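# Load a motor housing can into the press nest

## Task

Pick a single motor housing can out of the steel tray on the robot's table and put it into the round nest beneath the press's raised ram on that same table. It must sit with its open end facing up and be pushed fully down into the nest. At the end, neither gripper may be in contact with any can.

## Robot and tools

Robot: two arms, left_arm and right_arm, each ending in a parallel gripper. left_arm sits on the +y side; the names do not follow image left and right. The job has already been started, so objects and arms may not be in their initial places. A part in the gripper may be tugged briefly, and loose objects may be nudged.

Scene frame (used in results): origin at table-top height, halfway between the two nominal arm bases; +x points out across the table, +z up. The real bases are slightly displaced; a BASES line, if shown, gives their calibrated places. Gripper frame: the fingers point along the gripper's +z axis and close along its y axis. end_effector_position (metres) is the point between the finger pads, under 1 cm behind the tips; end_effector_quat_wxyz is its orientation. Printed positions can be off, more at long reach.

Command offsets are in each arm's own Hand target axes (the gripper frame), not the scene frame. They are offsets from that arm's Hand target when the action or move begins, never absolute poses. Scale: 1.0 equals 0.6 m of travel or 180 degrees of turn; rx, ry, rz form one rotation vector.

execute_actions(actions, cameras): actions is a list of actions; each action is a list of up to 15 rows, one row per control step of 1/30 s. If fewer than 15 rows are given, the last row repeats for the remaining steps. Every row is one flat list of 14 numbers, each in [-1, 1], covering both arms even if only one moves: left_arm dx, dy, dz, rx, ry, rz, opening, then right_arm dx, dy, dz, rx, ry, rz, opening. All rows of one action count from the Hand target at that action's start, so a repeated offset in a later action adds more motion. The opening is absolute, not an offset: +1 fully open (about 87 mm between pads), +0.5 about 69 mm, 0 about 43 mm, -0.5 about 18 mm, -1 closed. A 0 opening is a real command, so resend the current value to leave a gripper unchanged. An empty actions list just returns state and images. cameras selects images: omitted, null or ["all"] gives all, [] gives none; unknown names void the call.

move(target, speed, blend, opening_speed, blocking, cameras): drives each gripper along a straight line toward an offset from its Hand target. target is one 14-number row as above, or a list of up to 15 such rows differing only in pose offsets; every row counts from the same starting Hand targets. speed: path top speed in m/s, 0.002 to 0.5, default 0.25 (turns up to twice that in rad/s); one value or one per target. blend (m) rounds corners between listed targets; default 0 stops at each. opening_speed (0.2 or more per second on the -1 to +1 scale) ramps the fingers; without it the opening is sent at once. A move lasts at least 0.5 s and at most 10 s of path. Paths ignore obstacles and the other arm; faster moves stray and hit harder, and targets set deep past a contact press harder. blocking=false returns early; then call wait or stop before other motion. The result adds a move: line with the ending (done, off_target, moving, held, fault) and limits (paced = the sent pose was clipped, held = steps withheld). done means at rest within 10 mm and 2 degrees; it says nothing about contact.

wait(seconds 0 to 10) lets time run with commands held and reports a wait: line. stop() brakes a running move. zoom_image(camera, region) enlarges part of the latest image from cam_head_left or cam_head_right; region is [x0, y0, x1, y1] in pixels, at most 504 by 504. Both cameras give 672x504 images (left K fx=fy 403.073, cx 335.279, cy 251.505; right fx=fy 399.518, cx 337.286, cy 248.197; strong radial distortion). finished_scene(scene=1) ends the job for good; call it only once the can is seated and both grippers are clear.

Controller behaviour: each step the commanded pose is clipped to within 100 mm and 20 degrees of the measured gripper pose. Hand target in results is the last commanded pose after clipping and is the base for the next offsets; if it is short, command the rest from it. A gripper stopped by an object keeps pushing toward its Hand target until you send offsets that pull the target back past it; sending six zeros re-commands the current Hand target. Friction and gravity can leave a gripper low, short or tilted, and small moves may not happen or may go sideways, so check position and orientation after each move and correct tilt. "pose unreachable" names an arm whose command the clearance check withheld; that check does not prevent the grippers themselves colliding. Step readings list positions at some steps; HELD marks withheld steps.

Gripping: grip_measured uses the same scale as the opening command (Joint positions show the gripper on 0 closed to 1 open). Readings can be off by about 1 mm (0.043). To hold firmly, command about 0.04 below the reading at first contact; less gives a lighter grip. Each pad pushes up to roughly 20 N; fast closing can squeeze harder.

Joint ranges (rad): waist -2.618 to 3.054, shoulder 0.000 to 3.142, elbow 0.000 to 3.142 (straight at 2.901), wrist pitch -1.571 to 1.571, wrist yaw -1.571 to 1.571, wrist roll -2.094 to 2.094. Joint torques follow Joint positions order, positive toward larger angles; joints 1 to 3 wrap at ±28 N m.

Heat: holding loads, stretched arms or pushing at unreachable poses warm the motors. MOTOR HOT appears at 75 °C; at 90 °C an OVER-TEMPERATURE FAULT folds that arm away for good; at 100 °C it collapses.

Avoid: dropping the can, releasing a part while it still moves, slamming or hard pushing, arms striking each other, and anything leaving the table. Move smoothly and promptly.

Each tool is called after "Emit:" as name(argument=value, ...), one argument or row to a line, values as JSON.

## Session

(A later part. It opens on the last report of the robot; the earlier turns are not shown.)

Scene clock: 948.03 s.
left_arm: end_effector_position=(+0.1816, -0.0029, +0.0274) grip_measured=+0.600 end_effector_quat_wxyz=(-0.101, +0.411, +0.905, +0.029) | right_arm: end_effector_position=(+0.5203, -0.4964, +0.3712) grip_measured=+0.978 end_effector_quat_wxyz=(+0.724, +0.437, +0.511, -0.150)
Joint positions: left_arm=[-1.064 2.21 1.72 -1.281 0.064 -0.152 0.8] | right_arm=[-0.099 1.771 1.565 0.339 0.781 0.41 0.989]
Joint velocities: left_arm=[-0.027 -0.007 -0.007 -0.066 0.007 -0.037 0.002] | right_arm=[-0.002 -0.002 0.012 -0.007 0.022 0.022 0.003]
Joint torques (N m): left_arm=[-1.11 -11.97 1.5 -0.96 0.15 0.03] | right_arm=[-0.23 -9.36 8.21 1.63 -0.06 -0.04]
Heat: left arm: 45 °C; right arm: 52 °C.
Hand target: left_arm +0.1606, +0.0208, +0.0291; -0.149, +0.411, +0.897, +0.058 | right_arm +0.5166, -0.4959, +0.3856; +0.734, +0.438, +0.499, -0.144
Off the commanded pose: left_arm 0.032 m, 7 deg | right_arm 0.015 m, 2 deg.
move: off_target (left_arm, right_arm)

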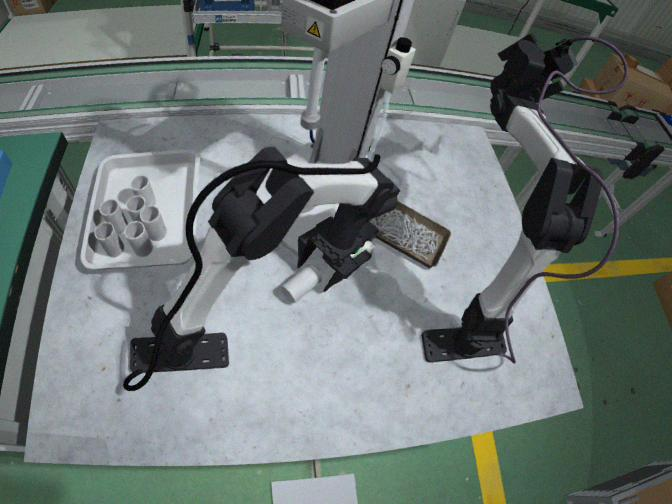

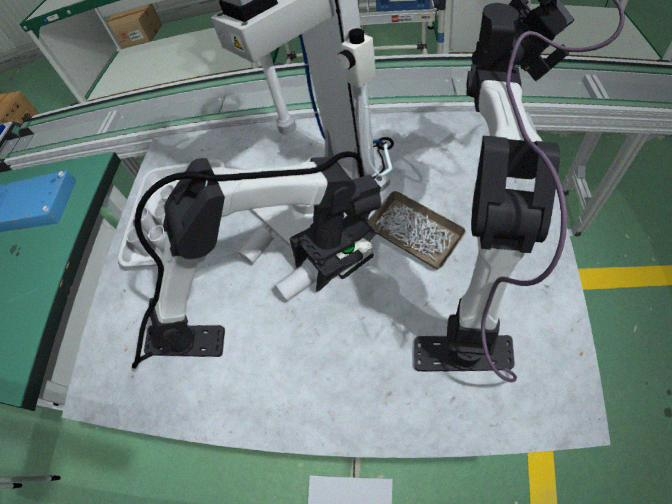

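Emit:
move(
  target=[-0.005,0,-0.108,0,0,0,0.6,0,0,0,0,0,0,1],
  speed=0.08,
)

Emit:
zoom_image(
  camera="cam_head_right",
  region=[270, 170, 390, 290],
)

Emit:
zoom_image(
  camera="cam_head_left",
  region=[280, 170, 400, 290],
)

Scene clock: 951.97 s.
left_arm: end_effector_position=(+0.1757, +0.0065, +0.0791) grip_measured=+0.600 end_effector_quat_wxyz=(-0.135, +0.408, +0.901, +0.051) | right_arm: end_effector_position=(+0.5203, -0.4964, +0.3712) grip_measured=+0.978 end_effector_quat_wxyz=(+0.724, +0.437, +0.511, -0.150)
Joint positions: left_arm=[-1.064 2.213 1.901 -1.54 0.064 -0.152 0.8] | right_arm=[-0.099 1.771 1.565 0.339 0.781 0.41 0.989]
Joint velocities: left_arm=[-0.007 -0.017 0.012 -0.037 -0.051 -0.022 -0.002] | right_arm=[-0.002 0.012 0.012 0.022 -0.037 0.007 0.024]
Joint torques (N m): left_arm=[-0.18 -13.39 6.89 -0.51 0.17 0.11] | right_arm=[-0.23 -9.36 8.21 1.63 -0.06 -0.04]
Heat: left arm: 45 °C; right arm: 52 °C.
Hand target: left_arm +0.1769, +0.0027, +0.0896; -0.149, +0.411, +0.897, +0.058 | right_arm +0.5166, -0.4959, +0.3856; +0.734, +0.438, +0.499, -0.144
Off the commanded pose: left_arm 0.011 m, 2 deg | right_arm 0.015 m, 2 deg.
joint sent to its limit (left arm) — joint 4 (wrist pitch), lower limit. The joint targets are off in orientation, not in position.
move: off_target (left_arm, right_arm)

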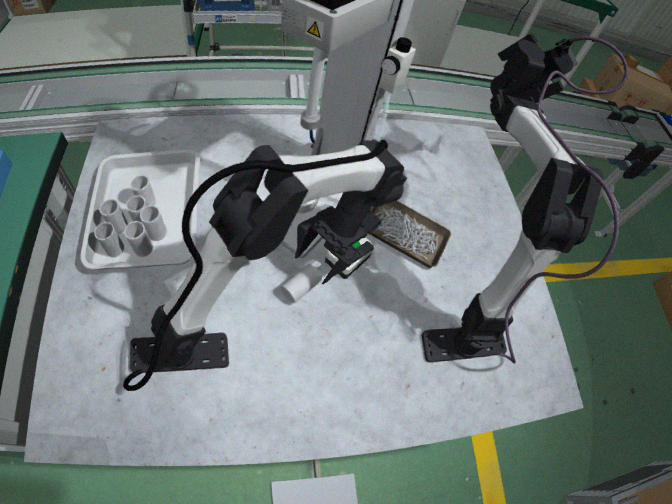

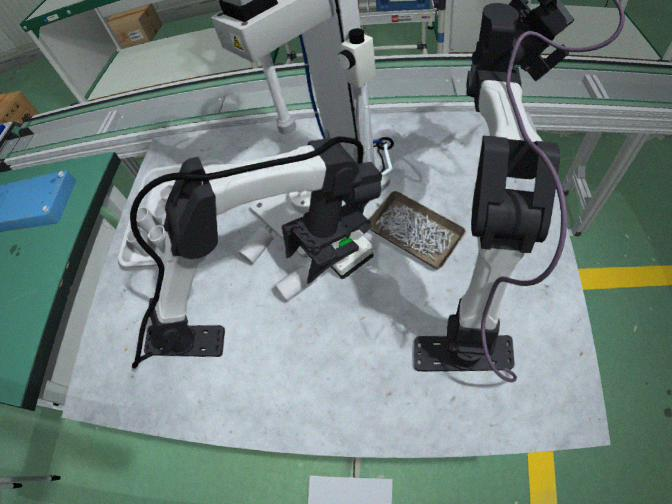

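Scaled by 4.200.

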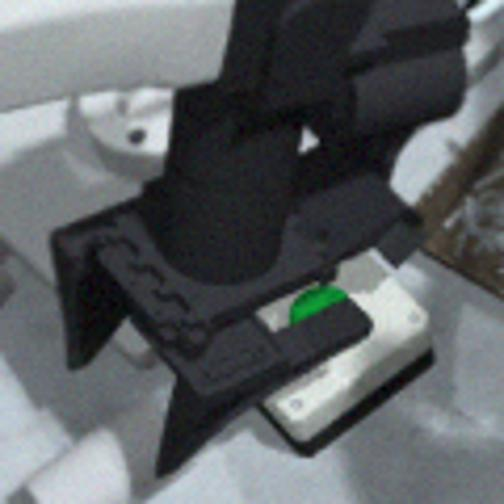

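Scaled by 4.200.

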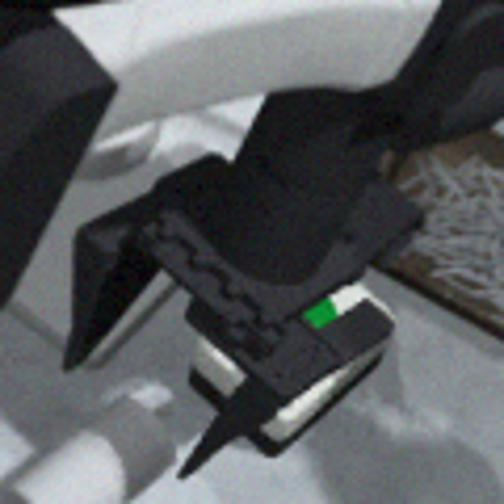

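Emit:
move(
  target=[
    [0.034,0,-0.094,0,0,0,0.5,0,0,0,0,0,0,1],
    [0.158,0.005,0.008,0,-0.333,0,0.5,0,0,0,0,0,0,1],
  ],
  speed=0.2,
  blend=[0.02,0],
)

Emit:
zoom_image(
  camera="cam_head_right",
  region=[230, 200, 350, 320],
)

Scene clock: 960.90 s.
left_arm: end_effector_position=(+0.1184, +0.0757, +0.1236) grip_measured=+0.500 end_effector_quat_wxyz=(+0.308, +0.392, +0.852, -0.159) | right_arm: end_effector_position=(+0.5203, -0.4964, +0.3712) grip_measured=+0.978 end_effector_quat_wxyz=(+0.724, +0.437, +0.511, -0.150)
Joint positions: left_arm=[-1.3 0.901 0.745 -0.736 -0.217 -0.307 0.75] | right_arm=[-0.099 1.771 1.565 0.339 0.781 0.41 0.989]
Joint velocities: left_arm=[-0.007 -0.007 -0.037 0.007 -0.037 -0.007 -0.007] | right_arm=[0.002 0.002 -0.012 0.051 0.066 -0.037 0.003]
Joint torques (N m): left_arm=[-0.59 -2.33 5.49 1.31 -0.11 -0.1] | right_arm=[-0.23 -9.35 8.21 1.63 -0.06 -0.04]
Heat: left arm: 45 °C; right arm: 52 °C.
Hand target: left_arm +0.1188, +0.0741, +0.1235; +0.314, +0.387, +0.852, -0.162 | right_arm +0.5166, -0.4959, +0.3856; +0.734, +0.438, +0.499, -0.144
Off the commanded pose: left_arm 0.009 m, 2 deg | right_arm 0.015 m, 2 deg.
move: off_target (right_arm)

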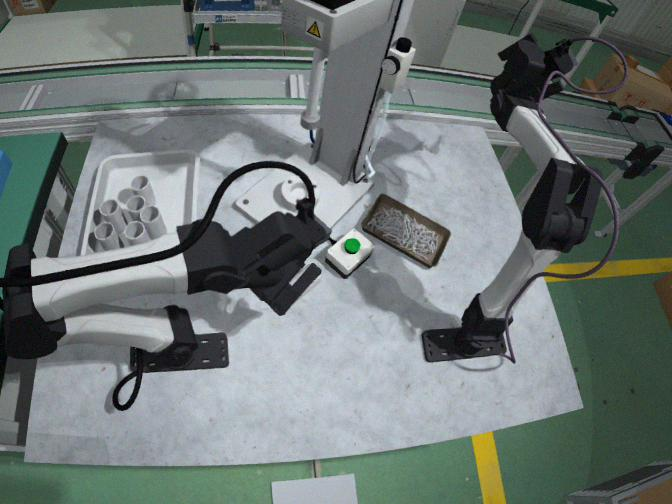

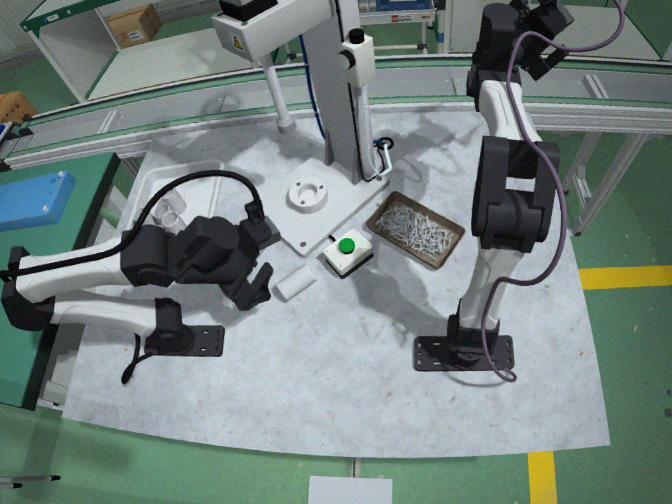

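Scaled by 4.200.

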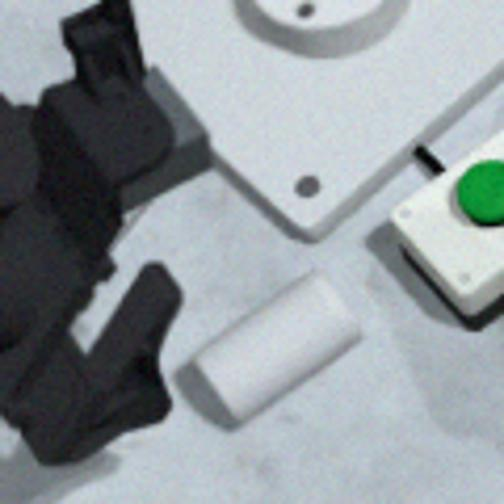

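Emit:
move(
  target=[0.005,0.0025,0.21,0,0,0,0.5,0,0,0,0,0,0,1],
  speed=0.1,
  cameras=[],
)

Emit:
move(
  target=[0,0,0,0,0,0,-0.14,0,0,0,0,0,0,1],
  opening_speed=0.5,
  cameras=[],
)

Scene clock: 965.60 s.
left_arm: end_effector_position=(+0.1714, +0.0121, +0.0293) grip_measured=+0.500 end_effector_quat_wxyz=(+0.319, +0.385, +0.851, -0.160) | right_arm: end_effector_position=(+0.5203, -0.4964, +0.3712) grip_measured=+0.978 end_effector_quat_wxyz=(+0.724, +0.437, +0.511, -0.150)
Joint positions: left_arm=[-1.181 1.356 0.585 -0.083 -0.158 -0.221 0.75] | right_arm=[-0.099 1.771 1.565 0.339 0.781 0.41 0.989]
Joint velocities: left_arm=[0.017 -0.002 -0.017 -0.022 0.066 -0.007 0.001] | right_arm=[0.002 0.002 0.017 -0.037 -0.051 -0.037 -0.013]
Joint torques (N m): left_arm=[0.68 -3.82 4.85 1.41 0.12 0.16] | right_arm=[-0.23 -9.36 8.21 1.63 -0.06 -0.04]
Heat: left arm: 45 °C; right arm: 52 °C.
Hand target: left_arm +0.1718, +0.0130, +0.0248; +0.316, +0.388, +0.851, -0.161 | right_arm +0.5166, -0.4959, +0.3856; +0.734, +0.438, +0.499, -0.144
Off the commanded pose: left_arm 0.003 m, 1 deg | right_arm 0.015 m, 2 deg.
move: off_target (right_arm)
No camera images: "cameras" was empty.

Scene clock: 967.10 s.
left_arm: end_effector_position=(+0.1714, +0.0119, +0.0293) grip_measured=+0.001 end_effector_quat_wxyz=(+0.319, +0.385, +0.851, -0.161) | right_arm: end_effector_position=(+0.5203, -0.4964, +0.3712) grip_measured=+0.978 end_effector_quat_wxyz=(+0.724, +0.437, +0.511, -0.150)
Joint positions: left_arm=[-1.181 1.356 0.585 -0.082 -0.157 -0.22 0.5] | right_arm=[-0.099 1.771 1.565 0.339 0.781 0.41 0.989]
Joint velocities: left_arm=[-0.007 -0.012 -0.017 0.081 0.022 -0.022 -0.006] | right_arm=[-0.002 -0.007 0.017 0.037 0.051 0.037 -0.018]
Joint torques (N m): left_arm=[0.53 -3.84 4.77 1.39 0.11 0.13] | right_arm=[-0.21 -9.36 8.21 1.63 -0.06 -0.04]
Heat: left arm: 44 °C; right arm: 52 °C.
Hand target: left_arm +0.1718, +0.0130, +0.0248; +0.316, +0.388, +0.851, -0.161 | right_arm +0.5166, -0.4959, +0.3856; +0.734, +0.438, +0.499, -0.144
Off the commanded pose: left_arm 0.005 m, 0 deg | right_arm 0.015 m, 2 deg.
move: off_target (right_arm)
No camera images: "cameras" was empty.

Emit:
move(
  target=[
    [-0.065,-0.003,-0.076,0,0,0,-0.14,0,0,0,0,0,0,1],
    [-0.035,-0.213,-0.094,0.065,0.003,0.076,-0.14,0,0,0,0,0,0,1],
    [0.025,-0.21,-0.025,0.065,0.003,0.076,-0.14,0,0,0,0,0,0,1],
  ],
  speed=[0.12,0.15,0.06],
  blend=[0.02,0,0],
)

Scene clock: 976.63 s.
left_arm: end_effector_position=(+0.0579, -0.0491, +0.0299) grip_measured=+0.000 end_effector_quat_wxyz=(+0.274, +0.521, +0.781, -0.207) | right_arm: end_effector_position=(+0.5203, -0.4964, +0.3712) grip_measured=+0.978 end_effector_quat_wxyz=(+0.724, +0.437, +0.511, -0.150)
Joint positions: left_arm=[-1.573 1.478 0.705 -0.116 -0.183 -0.279 0.5] | right_arm=[-0.099 1.771 1.565 0.339 0.781 0.41 0.989]
Joint velocities: left_arm=[-0.002 -0.027 -0.017 -0.095 0.022 0.022 -0.011] | right_arm=[-0.002 -0.007 -0.002 -0.037 0.037 -0.022 -0.003]
Joint torques (N m): left_arm=[-0.21 -4.7 5.01 1.48 -0.09 -0.09] | right_arm=[-0.23 -9.35 8.21 1.63 -0.06 -0.04]
Heat: left arm: 44 °C; right arm: 52 °C.
Hand target: left_arm +0.0583, -0.0527, +0.0280; +0.280, +0.515, +0.782, -0.211 | right_arm +0.5166, -0.4959, +0.3856; +0.734, +0.438, +0.499, -0.144
Off the commanded pose: left_arm 0.005 m, 2 deg | right_arm 0.015 m, 2 deg.
move: off_target (right_arm)

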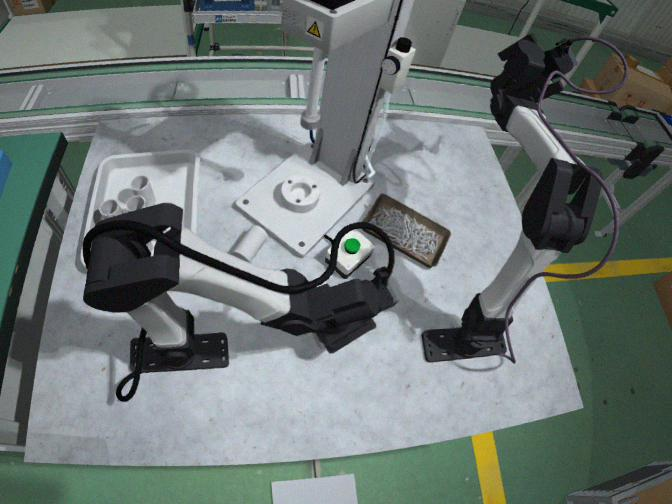

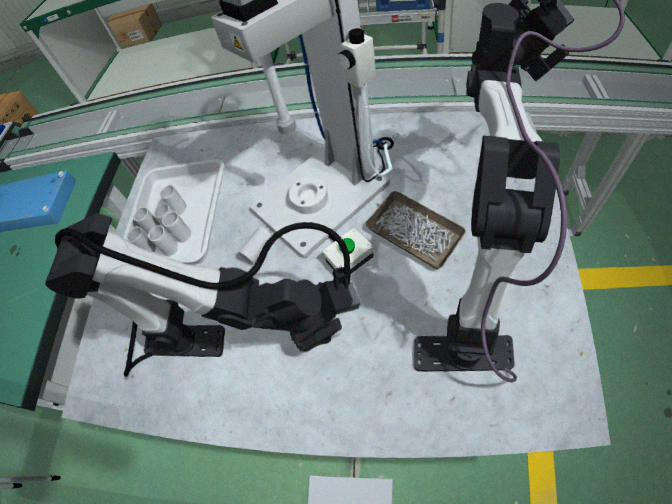

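Emit:
move(
  target=[0.003,0,0.003,0,0,0,-0.14,0,0,0,0,0,0,1],
  speed=0.03,
  cameras=[],
)

Emit:
move(
  target=[0,0,0,0,0,0,0.5,0,0,0,0,0,0,1],
  opening_speed=0.4,
  cameras=[],
)

Emit:
move(
  target=[0,0,-0.2,0,0,0,0.5,0,0,0,0,0,0,1],
  speed=0.12,
)

Emit:
zoom_image(
  camera="cam_head_right",
  region=[270, 230, 390, 350],
)

Emit:
zoom_image(
  camera="cam_head_left",
  region=[280, 230, 400, 350],
)

Scene clock: 982.83 s.
left_arm: end_effector_position=(+0.0582, -0.0504, +0.0297) grip_measured=+0.000 end_effector_quat_wxyz=(+0.277, +0.520, +0.781, -0.209) | right_arm: end_effector_position=(+0.5203, -0.4964, +0.3712) grip_measured=+0.978 end_effector_quat_wxyz=(+0.724, +0.437, +0.511, -0.150)
Joint positions: left_arm=[-1.573 1.48 0.702 -0.104 -0.184 -0.279 0.5] | right_arm=[-0.099 1.771 1.565 0.339 0.781 0.41 0.989]
Joint velocities: left_arm=[-0.012 -0.007 -0.002 -0.007 0.051 0.051 -0.009] | right_arm=[0.002 0.002 0.012 -0.037 0.007 0.051 0.003]
Joint torques (N m): left_arm=[-0.27 -4.42 4.67 1.52 -0.08 -0.07] | right_arm=[-0.23 -9.36 8.21 1.63 -0.06 -0.04]
Heat: left arm: 44 °C; right arm: 52 °C.
Hand target: left_arm +0.0582, -0.0525, +0.0254; +0.280, +0.515, +0.782, -0.211 | right_arm +0.5166, -0.4959, +0.3856; +0.734, +0.438, +0.499, -0.144
Off the commanded pose: left_arm 0.005 m, 1 deg | right_arm 0.015 m, 2 deg.
move: off_target (right_arm)
No camera images: "cameras" was empty.

Scene clock: 984.63 s.
left_arm: end_effector_position=(+0.0584, -0.0537, +0.0307) grip_measured=+0.500 end_effector_quat_wxyz=(+0.280, +0.518, +0.779, -0.214) | right_arm: end_effector_position=(+0.5203, -0.4964, +0.3712) grip_measured=+0.978 end_effector_quat_wxyz=(+0.724, +0.437, +0.511, -0.150)
Joint positions: left_arm=[-1.573 1.483 0.702 -0.088 -0.184 -0.279 0.75] | right_arm=[-0.099 1.771 1.565 0.339 0.781 0.41 0.989]
Joint velocities: left_arm=[0.002 -0.007 -0.012 -0.037 -0.022 -0.051 0.004] | right_arm=[-0.007 0.007 -0.012 0.037 0.037 -0.022 -0.029]
Joint torques (N m): left_arm=[-0.36 -5 4.63 1.36 -0.07 -0.05] | right_arm=[-0.21 -9.35 8.21 1.63 -0.06 -0.04]
Heat: left arm: 44 °C; right arm: 52 °C.
Hand target: left_arm +0.0582, -0.0525, +0.0254; +0.280, +0.515, +0.782, -0.211 | right_arm +0.5166, -0.4959, +0.3856; +0.734, +0.438, +0.499, -0.144
Off the commanded pose: left_arm 0.005 m, 1 deg | right_arm 0.015 m, 2 deg.
move: off_target (right_arm)
No camera images: "cameras" was empty.

Scene clock: 986.47 s.
left_arm: end_effector_position=(+0.0305, +0.0249, +0.1064) grip_measured=+0.500 end_effector_quat_wxyz=(+0.269, +0.522, +0.784, -0.202) | right_arm: end_effector_position=(+0.5203, -0.4964, +0.3712) grip_measured=+0.978 end_effector_quat_wxyz=(+0.724, +0.437, +0.511, -0.150)
Joint positions: left_arm=[-1.698 1.065 0.758 -0.621 -0.259 -0.384 0.75] | right_arm=[-0.099 1.771 1.565 0.339 0.781 0.41 0.989]
Joint velocities: left_arm=[-0.012 -0.012 0.002 -0.022 0.007 -0.051 0.007] | right_arm=[0.002 -0.007 -0.007 -0.007 -0.007 0.022 -0.018]
Joint torques (N m): left_arm=[-0.61 -3.9 8.57 1.06 -0.16 -0.08] | right_arm=[-0.23 -9.36 8.21 1.63 -0.06 -0.04]
Heat: left arm: 44 °C; right arm: 52 °C.
Hand target: left_arm +0.0297, +0.0206, +0.1180; +0.278, +0.515, +0.783, -0.212 | right_arm +0.5166, -0.4959, +0.3856; +0.734, +0.438, +0.499, -0.144
Off the commanded pose: left_arm 0.010 m, 2 deg | right_arm 0.015 m, 2 deg.
move: off_target (right_arm)

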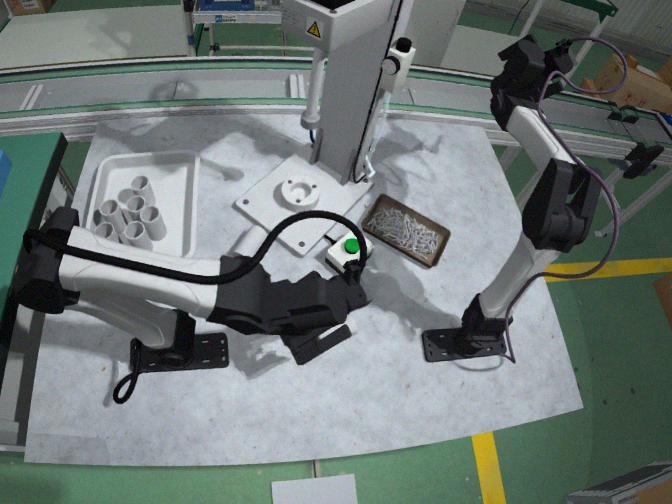

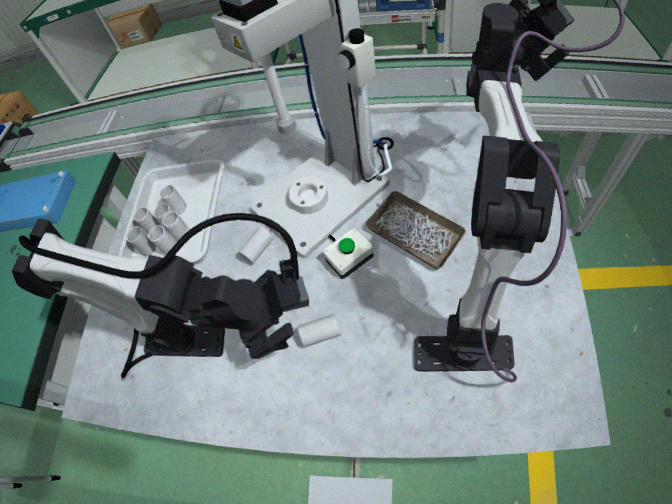

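Scaled by 4.200.

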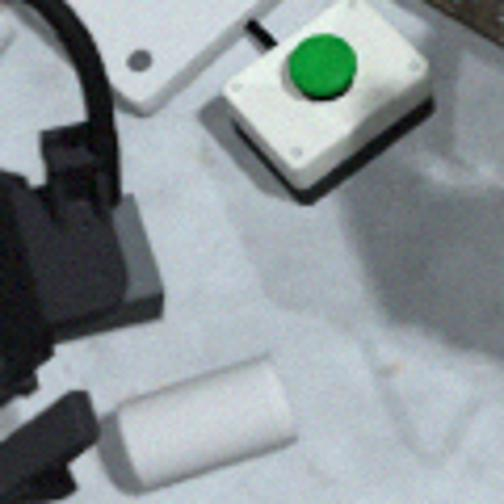

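Scaled by 4.200.

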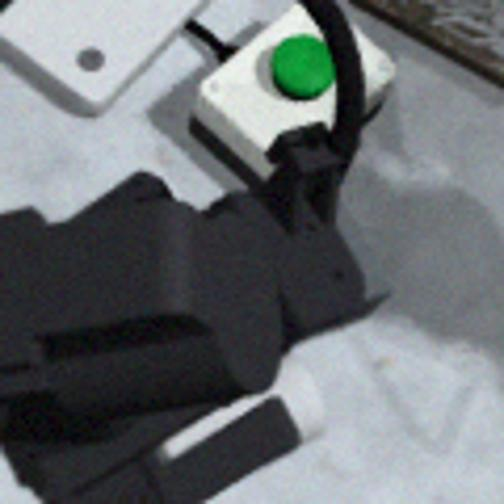

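Emit:
move(
  target=[
    [-0.153,-0.006,0.056,0,0.333,0,0.6,0,0,0,0,0,0,1],
    [-0.052,0,0.173,0,0.333,0,0.6,0,0,0,0,0,0,1],
  ],
  speed=[0.2,0.1],
)

Emit:
zoom_image(
  camera="cam_head_right",
  region=[270, 250, 390, 370],
)

Emit:
zoom_image(
  camera="cam_head_left",
  region=[280, 250, 400, 370],
)

Scene clock: 996.50 s.
left_arm: end_effector_position=(+0.0634, -0.0604, +0.0504) grip_measured=+0.600 end_effector_quat_wxyz=(-0.138, +0.543, +0.825, +0.072) | right_arm: end_effector_position=(+0.5203, -0.4964, +0.3712) grip_measured=+0.978 end_effector_quat_wxyz=(+0.724, +0.437, +0.511, -0.150)
Joint positions: left_arm=[-1.43 2.376 2.053 -1.545 0.094 -0.199 0.8] | right_arm=[-0.099 1.771 1.565 0.339 0.781 0.41 0.989]
Joint velocities: left_arm=[-0.012 0.002 0.017 0.022 0.066 0.051 -0.005] | right_arm=[0.002 -0.017 -0.007 -0.022 0.022 -0.022 0.003]
Joint torques (N m): left_arm=[0.09 -12 6.71 -0.47 0.09 0.18] | right_arm=[-0.23 -9.36 8.21 1.63 -0.06 -0.04]
Heat: left arm: 45 °C; right arm: 52 °C.
Hand target: left_arm +0.0650, -0.0637, +0.0518; -0.144, +0.547, +0.821, +0.079 | right_arm +0.5166, -0.4959, +0.3856; +0.734, +0.438, +0.499, -0.144
Off the commanded pose: left_arm 0.011 m, 2 deg | right_arm 0.015 m, 2 deg.
joint sent to its limit (left arm) — joint 4 (wrist pitch), lower limit. The joint targets are off in position, not in orientation.
move: off_target (left_arm, right_arm)

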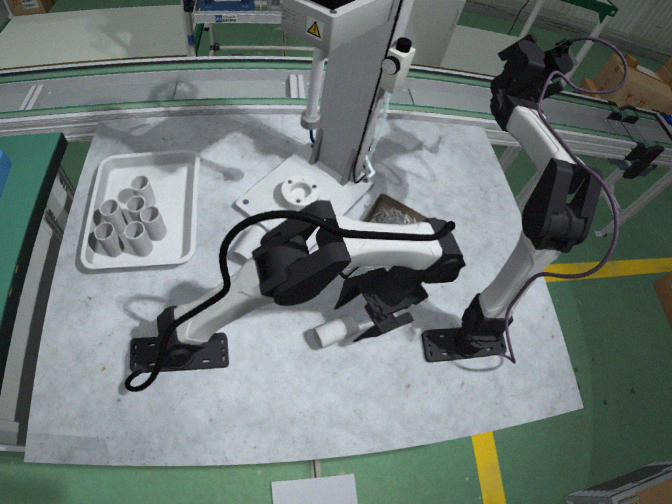

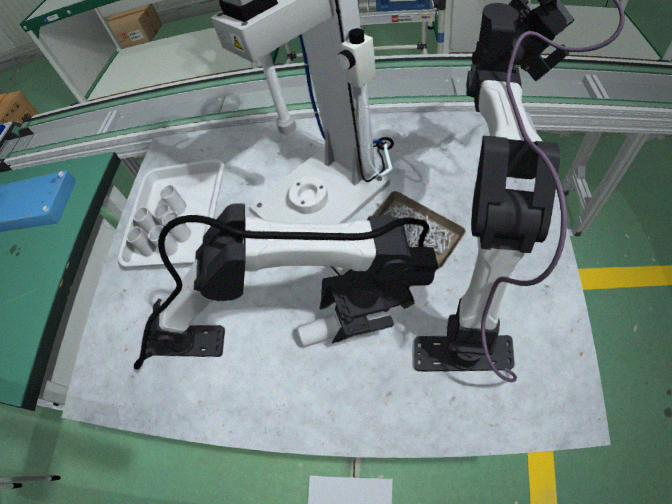

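Scaled by 4.200.

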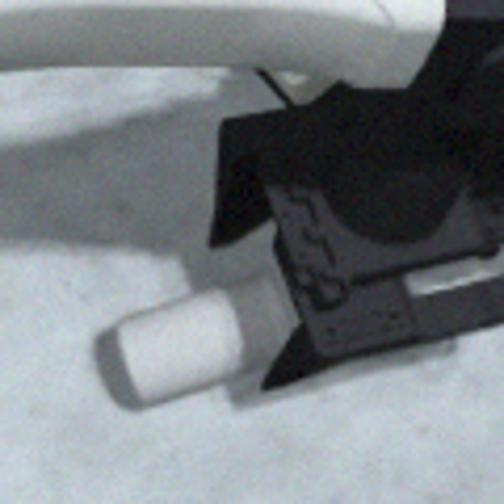

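Scaled by 4.200.

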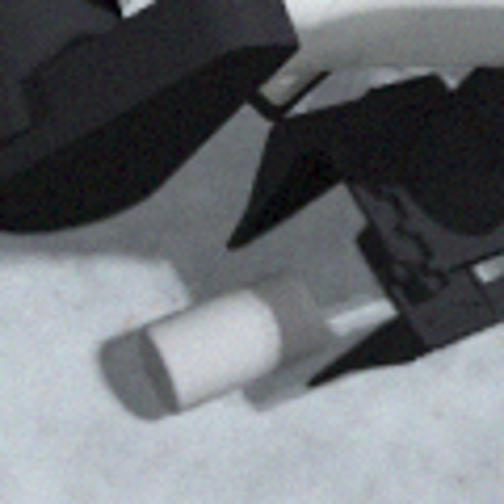

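Emit:
move(
  target=[-0.0154,0,0.0423,0,0,0,0.6,0,0,0,0,0,0,1],
  speed=0.06,
)

Emit:
zoom_image(
  camera="cam_head_right",
  region=[270, 250, 390, 370],
)

Scene clock: 999.77 s.
left_arm: end_effector_position=(+0.0642, -0.0646, +0.0326) grip_measured=+0.600 end_effector_quat_wxyz=(-0.140, +0.543, +0.825, +0.075) | right_arm: end_effector_position=(+0.5203, -0.4964, +0.3712) grip_measured=+0.978 end_effector_quat_wxyz=(+0.724, +0.437, +0.511, -0.150)
Joint positions: left_arm=[-1.43 2.416 2.049 -1.509 0.094 -0.198 0.8] | right_arm=[-0.099 1.771 1.565 0.339 0.781 0.41 0.989]
Joint velocities: left_arm=[-0.012 -0.002 -0.002 -0.022 0.037 0.037 0.002] | right_arm=[-0.017 0.007 0.002 -0.051 0.081 0.139 -0.008]
Joint torques (N m): left_arm=[-0.03 -11.51 4.14 -0.28 0.09 0.18] | right_arm=[-0.23 -9.35 8.21 1.63 -0.06 -0.04]
Heat: left arm: 45 °C; right arm: 52 °C.
Hand target: left_arm +0.0646, -0.0640, +0.0246; -0.144, +0.547, +0.821, +0.079 | right_arm +0.5166, -0.4959, +0.3856; +0.734, +0.438, +0.499, -0.144
Off the commanded pose: left_arm 0.008 m, 1 deg | right_arm 0.015 m, 2 deg.
move: off_target (right_arm)

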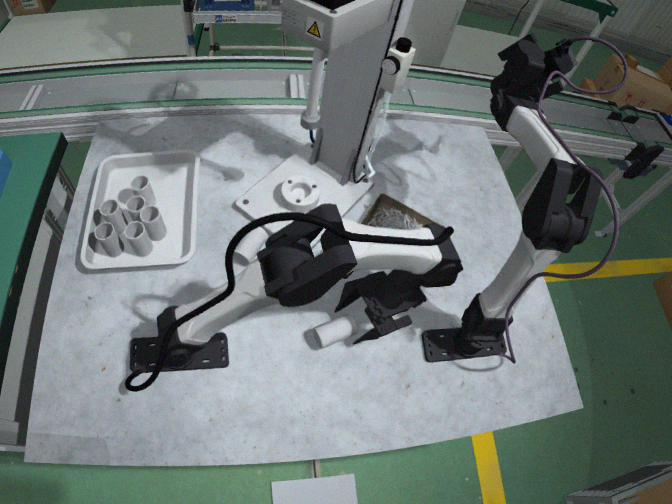

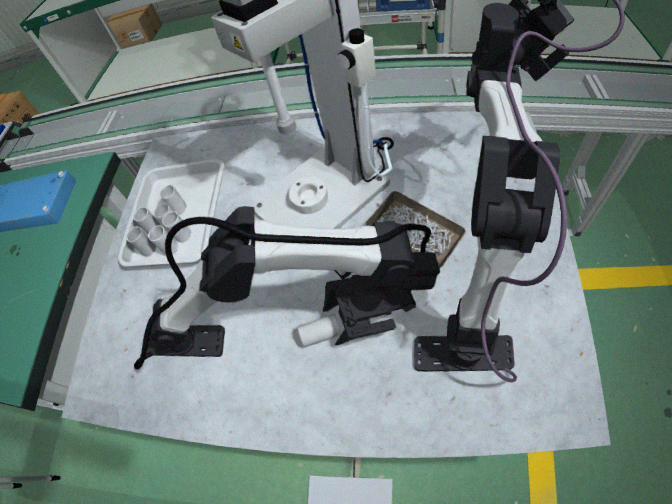

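Scaled by 4.200.

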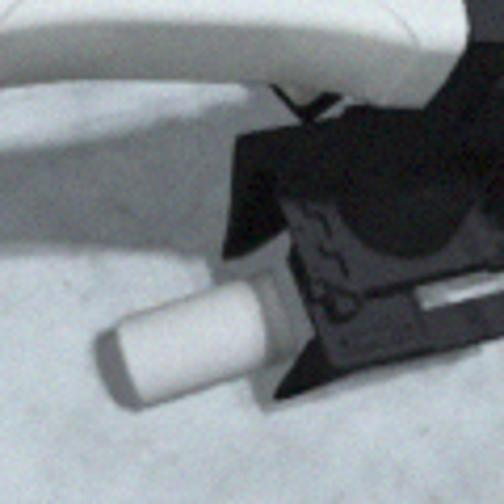

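Emit:
move(
  target=[-0.0035,0,0.0085,0,-0.02,0,0.6,0,0,0,0,0,0,1],
  speed=0.06,
  cameras=[],
)

Scene clock: 1004.50 s.
left_arm: end_effector_position=(+0.0645, -0.0585, +0.0165) grip_measured=+0.600 end_effector_quat_wxyz=(-0.136, +0.544, +0.825, +0.077) | right_arm: end_effector_position=(+0.5203, -0.4964, +0.3712) grip_measured=+0.978 end_effector_quat_wxyz=(+0.724, +0.437, +0.511, -0.150)
Joint positions: left_arm=[-1.43 2.397 1.953 -1.429 0.086 -0.198 0.8] | right_arm=[-0.099 1.771 1.565 0.339 0.781 0.41 0.989]
Joint velocities: left_arm=[-0.012 -0.017 0.002 -0.037 -0.037 0.051 0.005] | right_arm=[-0.002 -0.002 -0.002 0.037 0.007 0.037 0.008]
Joint torques (N m): left_arm=[-0.42 -15.92 3.29 -0.01 0.09 0.08] | right_arm=[-0.23 -9.37 8.21 1.63 -0.06 -0.04]
Heat: left arm: 44 °C; right arm: 52 °C.
Hand target: left_arm +0.0646, -0.0645, +0.0195; -0.118, +0.549, +0.825, +0.061 | right_arm +0.5166, -0.4959, +0.3856; +0.734, +0.438, +0.499, -0.144
Off the commanded pose: left_arm 0.006 m, 3 deg | right_arm 0.015 m, 2 deg.
move: off_target (left_arm, right_arm)
No camera images: "cameras" was empty.

Emit:
move(
  target=[0.002,0,-0.006,0,0,0,0.6,0,0,0,0,0,0,1],
  speed=0.05,
  cameras=[],
)

Emit:
move(
  target=[0,0,0,0,0,0,-0.14,0,0,0,0,0,0,1],
  opening_speed=0.5,
)

Emit:
zoom_image(
  camera="cam_head_right",
  region=[270, 250, 390, 370],
)

Scene clock: 1008.23 s.
left_arm: end_effector_position=(+0.0645, -0.0585, +0.0165) grip_measured=+0.600 end_effector_quat_wxyz=(-0.136, +0.544, +0.825, +0.076) | right_arm: end_effector_position=(+0.5203, -0.4964, +0.3712) grip_measured=+0.978 end_effector_quat_wxyz=(+0.724, +0.437, +0.511, -0.150)
Joint positions: left_arm=[-1.43 2.397 1.953 -1.428 0.086 -0.198 0.8] | right_arm=[-0.099 1.771 1.565 0.339 0.781 0.41 0.989]
Joint velocities: left_arm=[-0.017 -0.007 0.022 -0.007 -0.066 -0.007 -0.002] | right_arm=[0.007 -0.012 0.002 0.066 0.007 -0.022 -0.024]
Joint torques (N m): left_arm=[-0.46 -16.29 3.82 -0.14 0.09 0.09] | right_arm=[-0.23 -9.35 8.21 1.63 -0.06 -0.04]
Heat: left arm: 44 °C; right arm: 52 °C.
Hand target: left_arm +0.0646, -0.0643, +0.0232; -0.118, +0.549, +0.825, +0.061 | right_arm +0.5166, -0.4959, +0.3856; +0.734, +0.438, +0.499, -0.144
Off the commanded pose: left_arm 0.009 m, 3 deg | right_arm 0.015 m, 2 deg.
move: off_target (left_arm, right_arm)
No camera images: "cameras" was empty.

Scene clock: 1009.93 s.
left_arm: end_effector_position=(+0.0647, -0.0584, +0.0165) grip_measured=-0.011 end_effector_quat_wxyz=(-0.136, +0.544, +0.824, +0.077) | right_arm: end_effector_position=(+0.5203, -0.4964, +0.3712) grip_measured=+0.978 end_effector_quat_wxyz=(+0.724, +0.437, +0.511, -0.150)
Joint positions: left_arm=[-1.43 2.397 1.953 -1.429 0.085 -0.198 0.494] | right_arm=[-0.099 1.771 1.565 0.339 0.781 0.41 0.989]
Joint velocities: left_arm=[-0.002 0.002 -0.007 0.022 0.051 -0.037 -0.001] | right_arm=[-0.012 -0.012 0.007 0.007 -0.066 0.037 -0.003]
Joint torques (N m): left_arm=[-0.35 -16.36 3.81 -0.16 0.08 0.07] | right_arm=[-0.23 -9.35 8.2 1.63 -0.06 -0.04]
Heat: left arm: 44 °C; right arm: 52 °C.
Hand target: left_arm +0.0646, -0.0643, +0.0232; -0.118, +0.549, +0.825, +0.061 | right_arm +0.5166, -0.4959, +0.3856; +0.734, +0.438, +0.499, -0.144
Off the commanded pose: left_arm 0.009 m, 3 deg | right_arm 0.015 m, 2 deg.
move: off_target (left_arm, right_arm)

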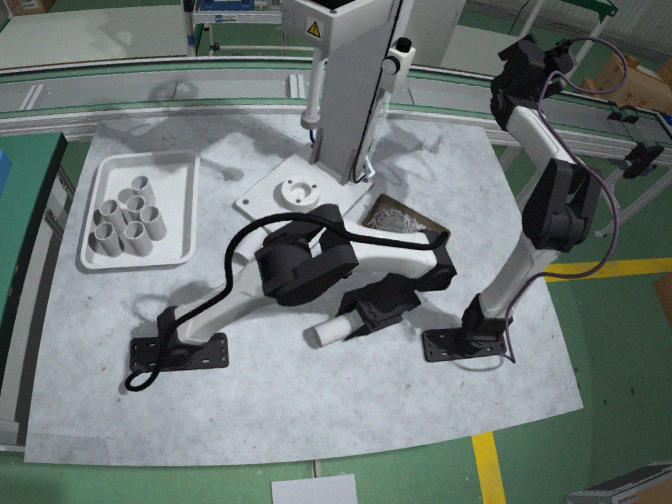

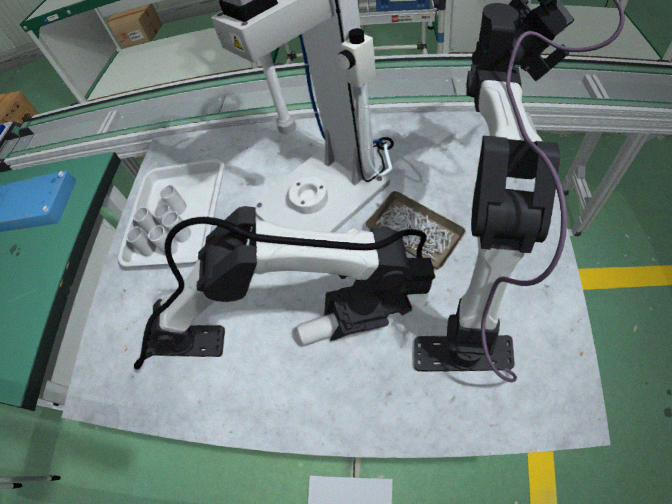

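Scaled by 4.200.

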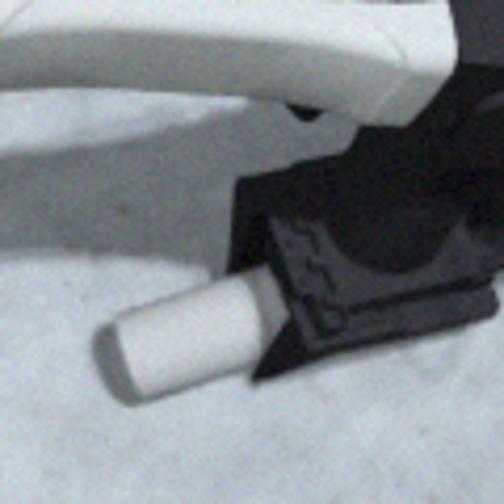

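Emit:
move(
  target=[
    [0.057,-0.006,-0.209,0,0,0,-0.14,0,0,0,0,0,0,1],
    [0.128,0.252,-0.313,0,-0.48,0,-0.14,0,0,0,0,0,0,1],
  ],
  speed=[0.12,0.25],
)

Emit:
zoom_image(
  camera="cam_head_right",
  region=[200, 140, 360, 300],
)

Emit:
zoom_image(
  camera="cam_head_left",
  region=[220, 140, 380, 300],
)

Scene clock: 1029.40 s.
left_arm: end_effector_position=(+0.1978, +0.0189, +0.2225) grip_measured=-0.011 end_effector_quat_wxyz=(+0.464, +0.453, +0.690, -0.322) | right_arm: end_effector_position=(+0.5203, -0.4964, +0.3712) grip_measured=+0.978 end_effector_quat_wxyz=(+0.724, +0.437, +0.511, -0.150)
Joint positions: left_arm=[-0.869 0.924 0.8 -0.273 0.345 0.115 0.494] | right_arm=[-0.099 1.771 1.565 0.339 0.781 0.41 0.989]
Joint velocities: left_arm=[0.017 0.002 0.007 0.007 -0.022 -0.037 0.001] | right_arm=[-0.012 -0.002 -0.007 0.022 -0.007 0.051 0.008]
Joint torques (N m): left_arm=[0.7 -3.37 6.35 1.94 0.31 0.12] | right_arm=[-0.24 -9.35 8.21 1.63 -0.06 -0.04]
Heat: left arm: 49 °C; right arm: 52 °C.
Hand target: left_arm +0.2002, +0.0164, +0.2321; +0.481, +0.453, +0.675, -0.328 | right_arm +0.5166, -0.4959, +0.3856; +0.734, +0.438, +0.499, -0.144
Off the commanded pose: left_arm 0.003 m, 3 deg | right_arm 0.015 m, 2 deg.
move: off_target (left_arm, right_arm)

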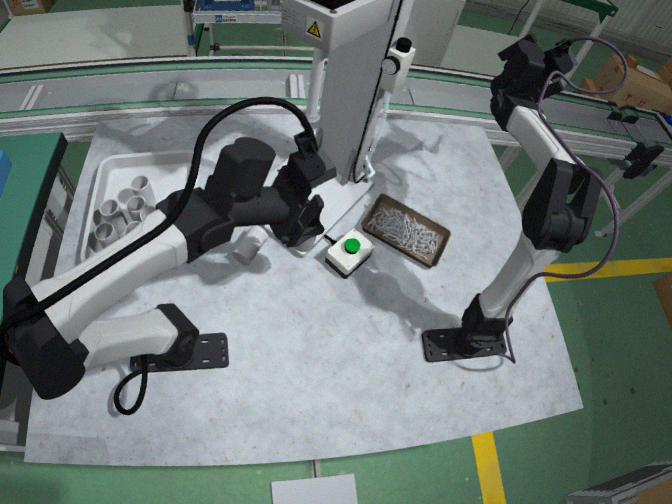

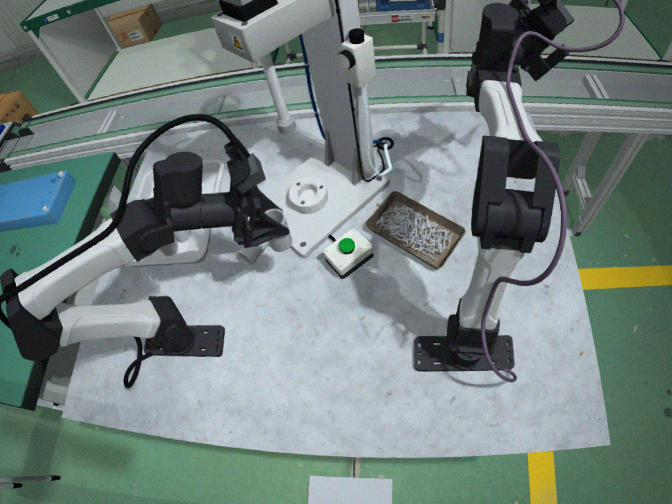

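Scaled by 3.150.

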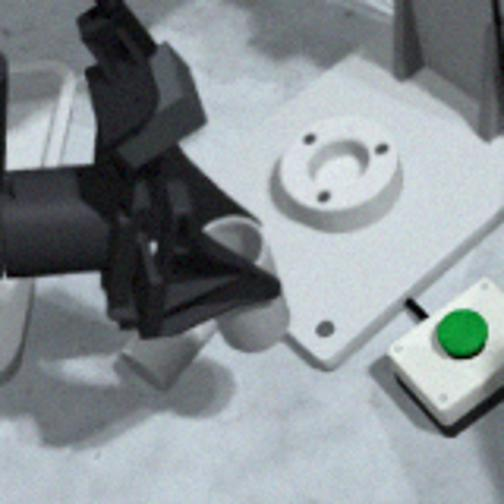

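Scaled by 3.150.

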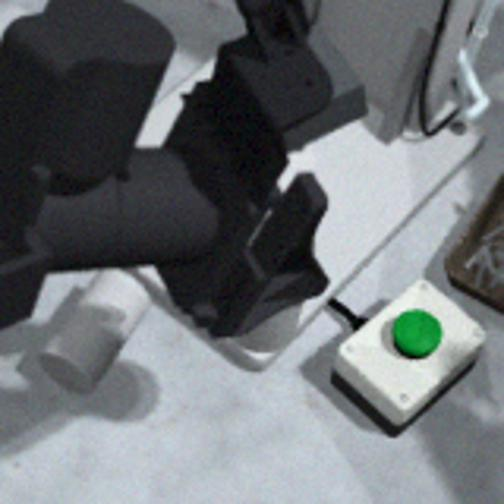

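Emit:
move(
  target=[0.094,0.192,0.144,-0.132,-0.013,-0.045,-0.14,0,0,0,0,0,0,1],
  speed=0.15,
)

Emit:
zoom_image(
  camera="cam_head_right",
  region=[220, 120, 380, 280],
)

Emit:
zoom_image(
  camera="cam_head_left",
  region=[220, 120, 380, 280],
)

Scene clock: 1042.27 s.
left_arm: end_effector_position=(+0.3243, +0.0030, +0.1416) grip_measured=-0.011 end_effector_quat_wxyz=(+0.541, +0.302, +0.753, -0.222) | right_arm: end_effector_position=(+0.5203, -0.4964, +0.3712) grip_measured=+0.978 end_effector_quat_wxyz=(+0.724, +0.437, +0.511, -0.150)
Joint positions: left_arm=[-0.794 1.369 0.669 0.378 0.027 0.001 0.494] | right_arm=[-0.099 1.771 1.565 0.339 0.781 0.41 0.989]
Joint velocities: left_arm=[-0.002 0.002 -0.007 0.007 0.037 -0.022 -0.006] | right_arm=[-0.002 0.007 0.007 0.037 0.081 0.007 0.003]
Joint torques (N m): left_arm=[0.64 -4.78 6.3 2.07 0.05 -0.07] | right_arm=[-0.21 -9.36 8.21 1.63 -0.06 -0.04]
Heat: left arm: 44 °C; right arm: 53 °C.
Hand target: left_arm +0.3311, +0.0018, +0.1481; +0.555, +0.289, +0.747, -0.224 | right_arm +0.5166, -0.4959, +0.3856; +0.734, +0.438, +0.499, -0.144
Off the commanded pose: left_arm 0.011 m, 2 deg | right_arm 0.015 m, 2 deg.
move: off_target (left_arm, right_arm)

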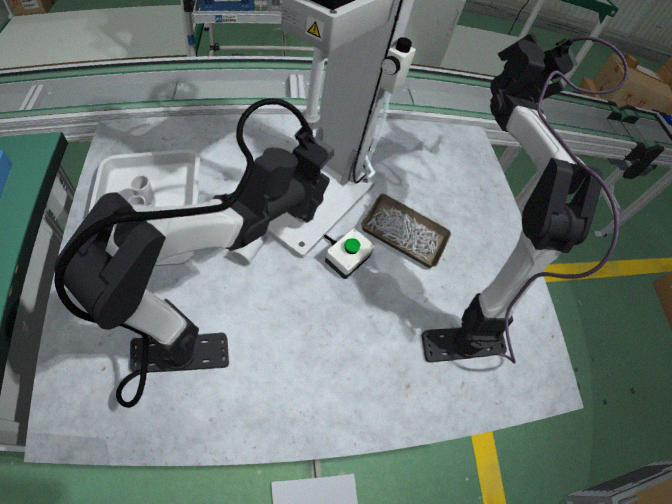

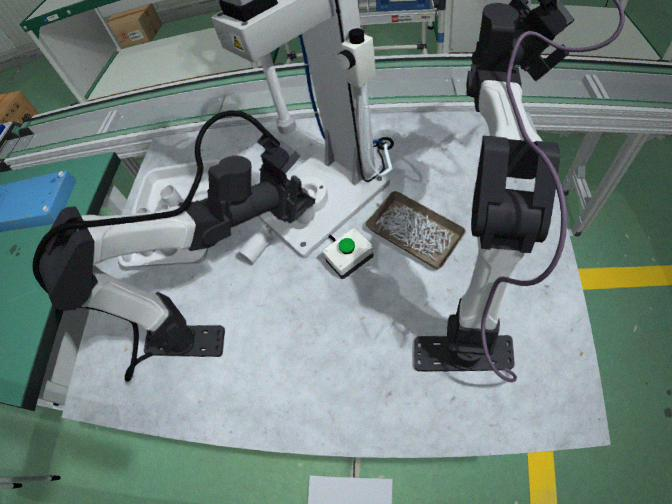

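Scaled by 3.150.

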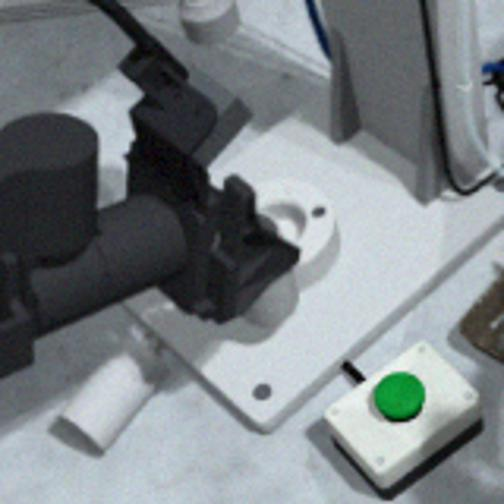

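Scaled by 3.150.

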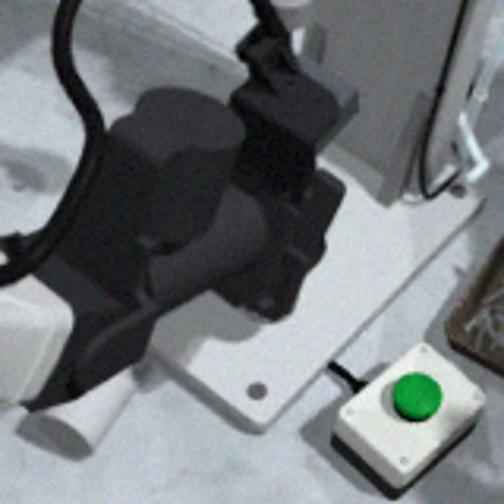

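Emit:
move(
  target=[-0.019,0.093,0.061,0,0,0,-0.14,0,0,0,0,0,0,1],
  speed=0.1,
)

Emit:
zoom_image(
  camera="cam_head_right",
  region=[240, 120, 360, 240],
)

Emit:
zoom_image(
  camera="cam_head_left",
  region=[240, 120, 360, 240],
)

Scene clock: 1051.50 s.
left_arm: end_effector_position=(+0.3652, +0.0204, +0.1223) grip_measured=-0.016 end_effector_quat_wxyz=(+0.518, +0.315, +0.760, -0.236) | right_arm: end_effector_position=(+0.5203, -0.4964, +0.3712) grip_measured=+0.978 end_effector_quat_wxyz=(+0.724, +0.437, +0.511, -0.150)
Joint positions: left_arm=[-0.625 1.507 0.739 0.398 0.231 0.055 0.492] | right_arm=[-0.099 1.771 1.565 0.339 0.781 0.41 0.989]
Joint velocities: left_arm=[-0.007 -0.012 -0.027 -0.037 -0.022 -0.022 -0.004] | right_arm=[0.002 -0.007 0.007 0.037 0.081 0.007 -0.003]
Joint torques (N m): left_arm=[1.65 -3.75 11.9 1.95 -0.28 -0.03] | right_arm=[-0.21 -9.36 8.23 1.63 -0.06 -0.04]
Heat: left arm: 43 °C; right arm: 53 °C.
Hand target: left_arm +0.3978, +0.0175, +0.1476; +0.556, +0.292, +0.746, -0.221 | right_arm +0.5166, -0.4959, +0.3856; +0.734, +0.438, +0.499, -0.144
Off the commanded pose: left_arm 0.041 m, 6 deg | right_arm 0.015 m, 2 deg.
move: off_target (left_arm, right_arm)

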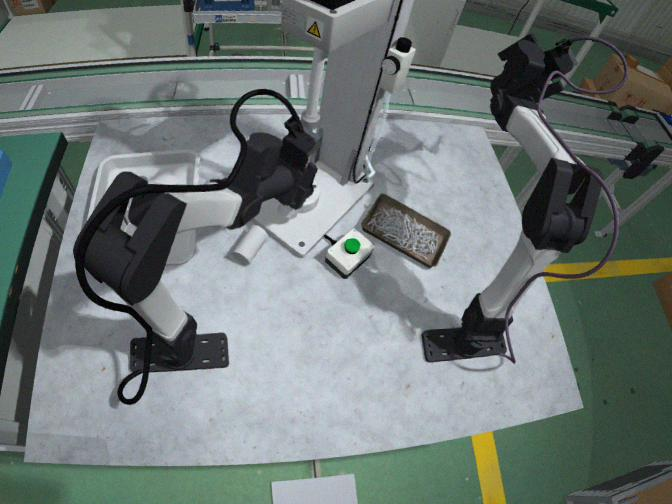

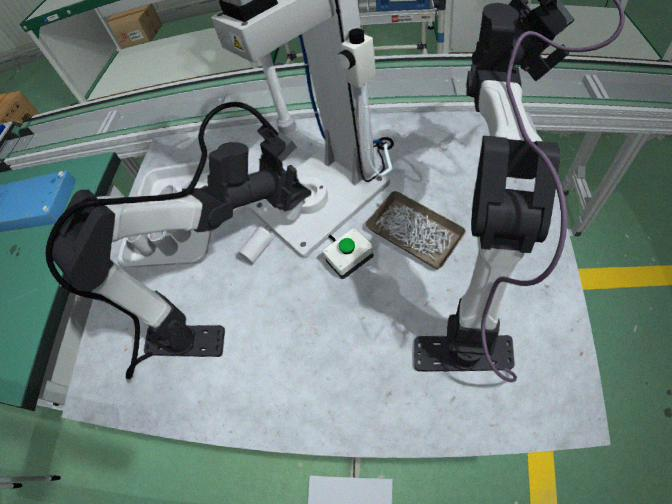

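Scaled by 4.200.

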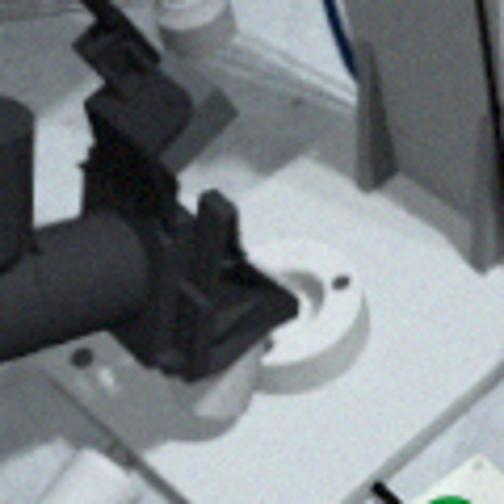

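Scaled by 4.200.

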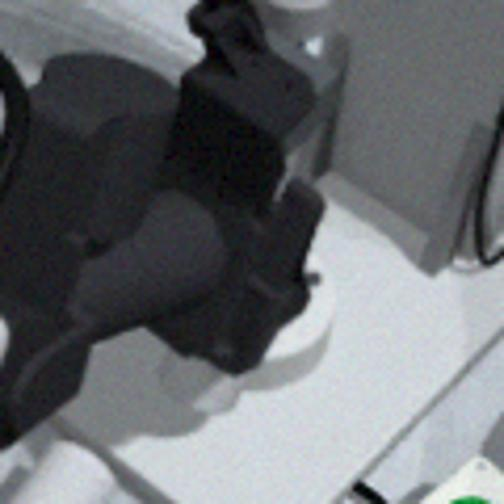

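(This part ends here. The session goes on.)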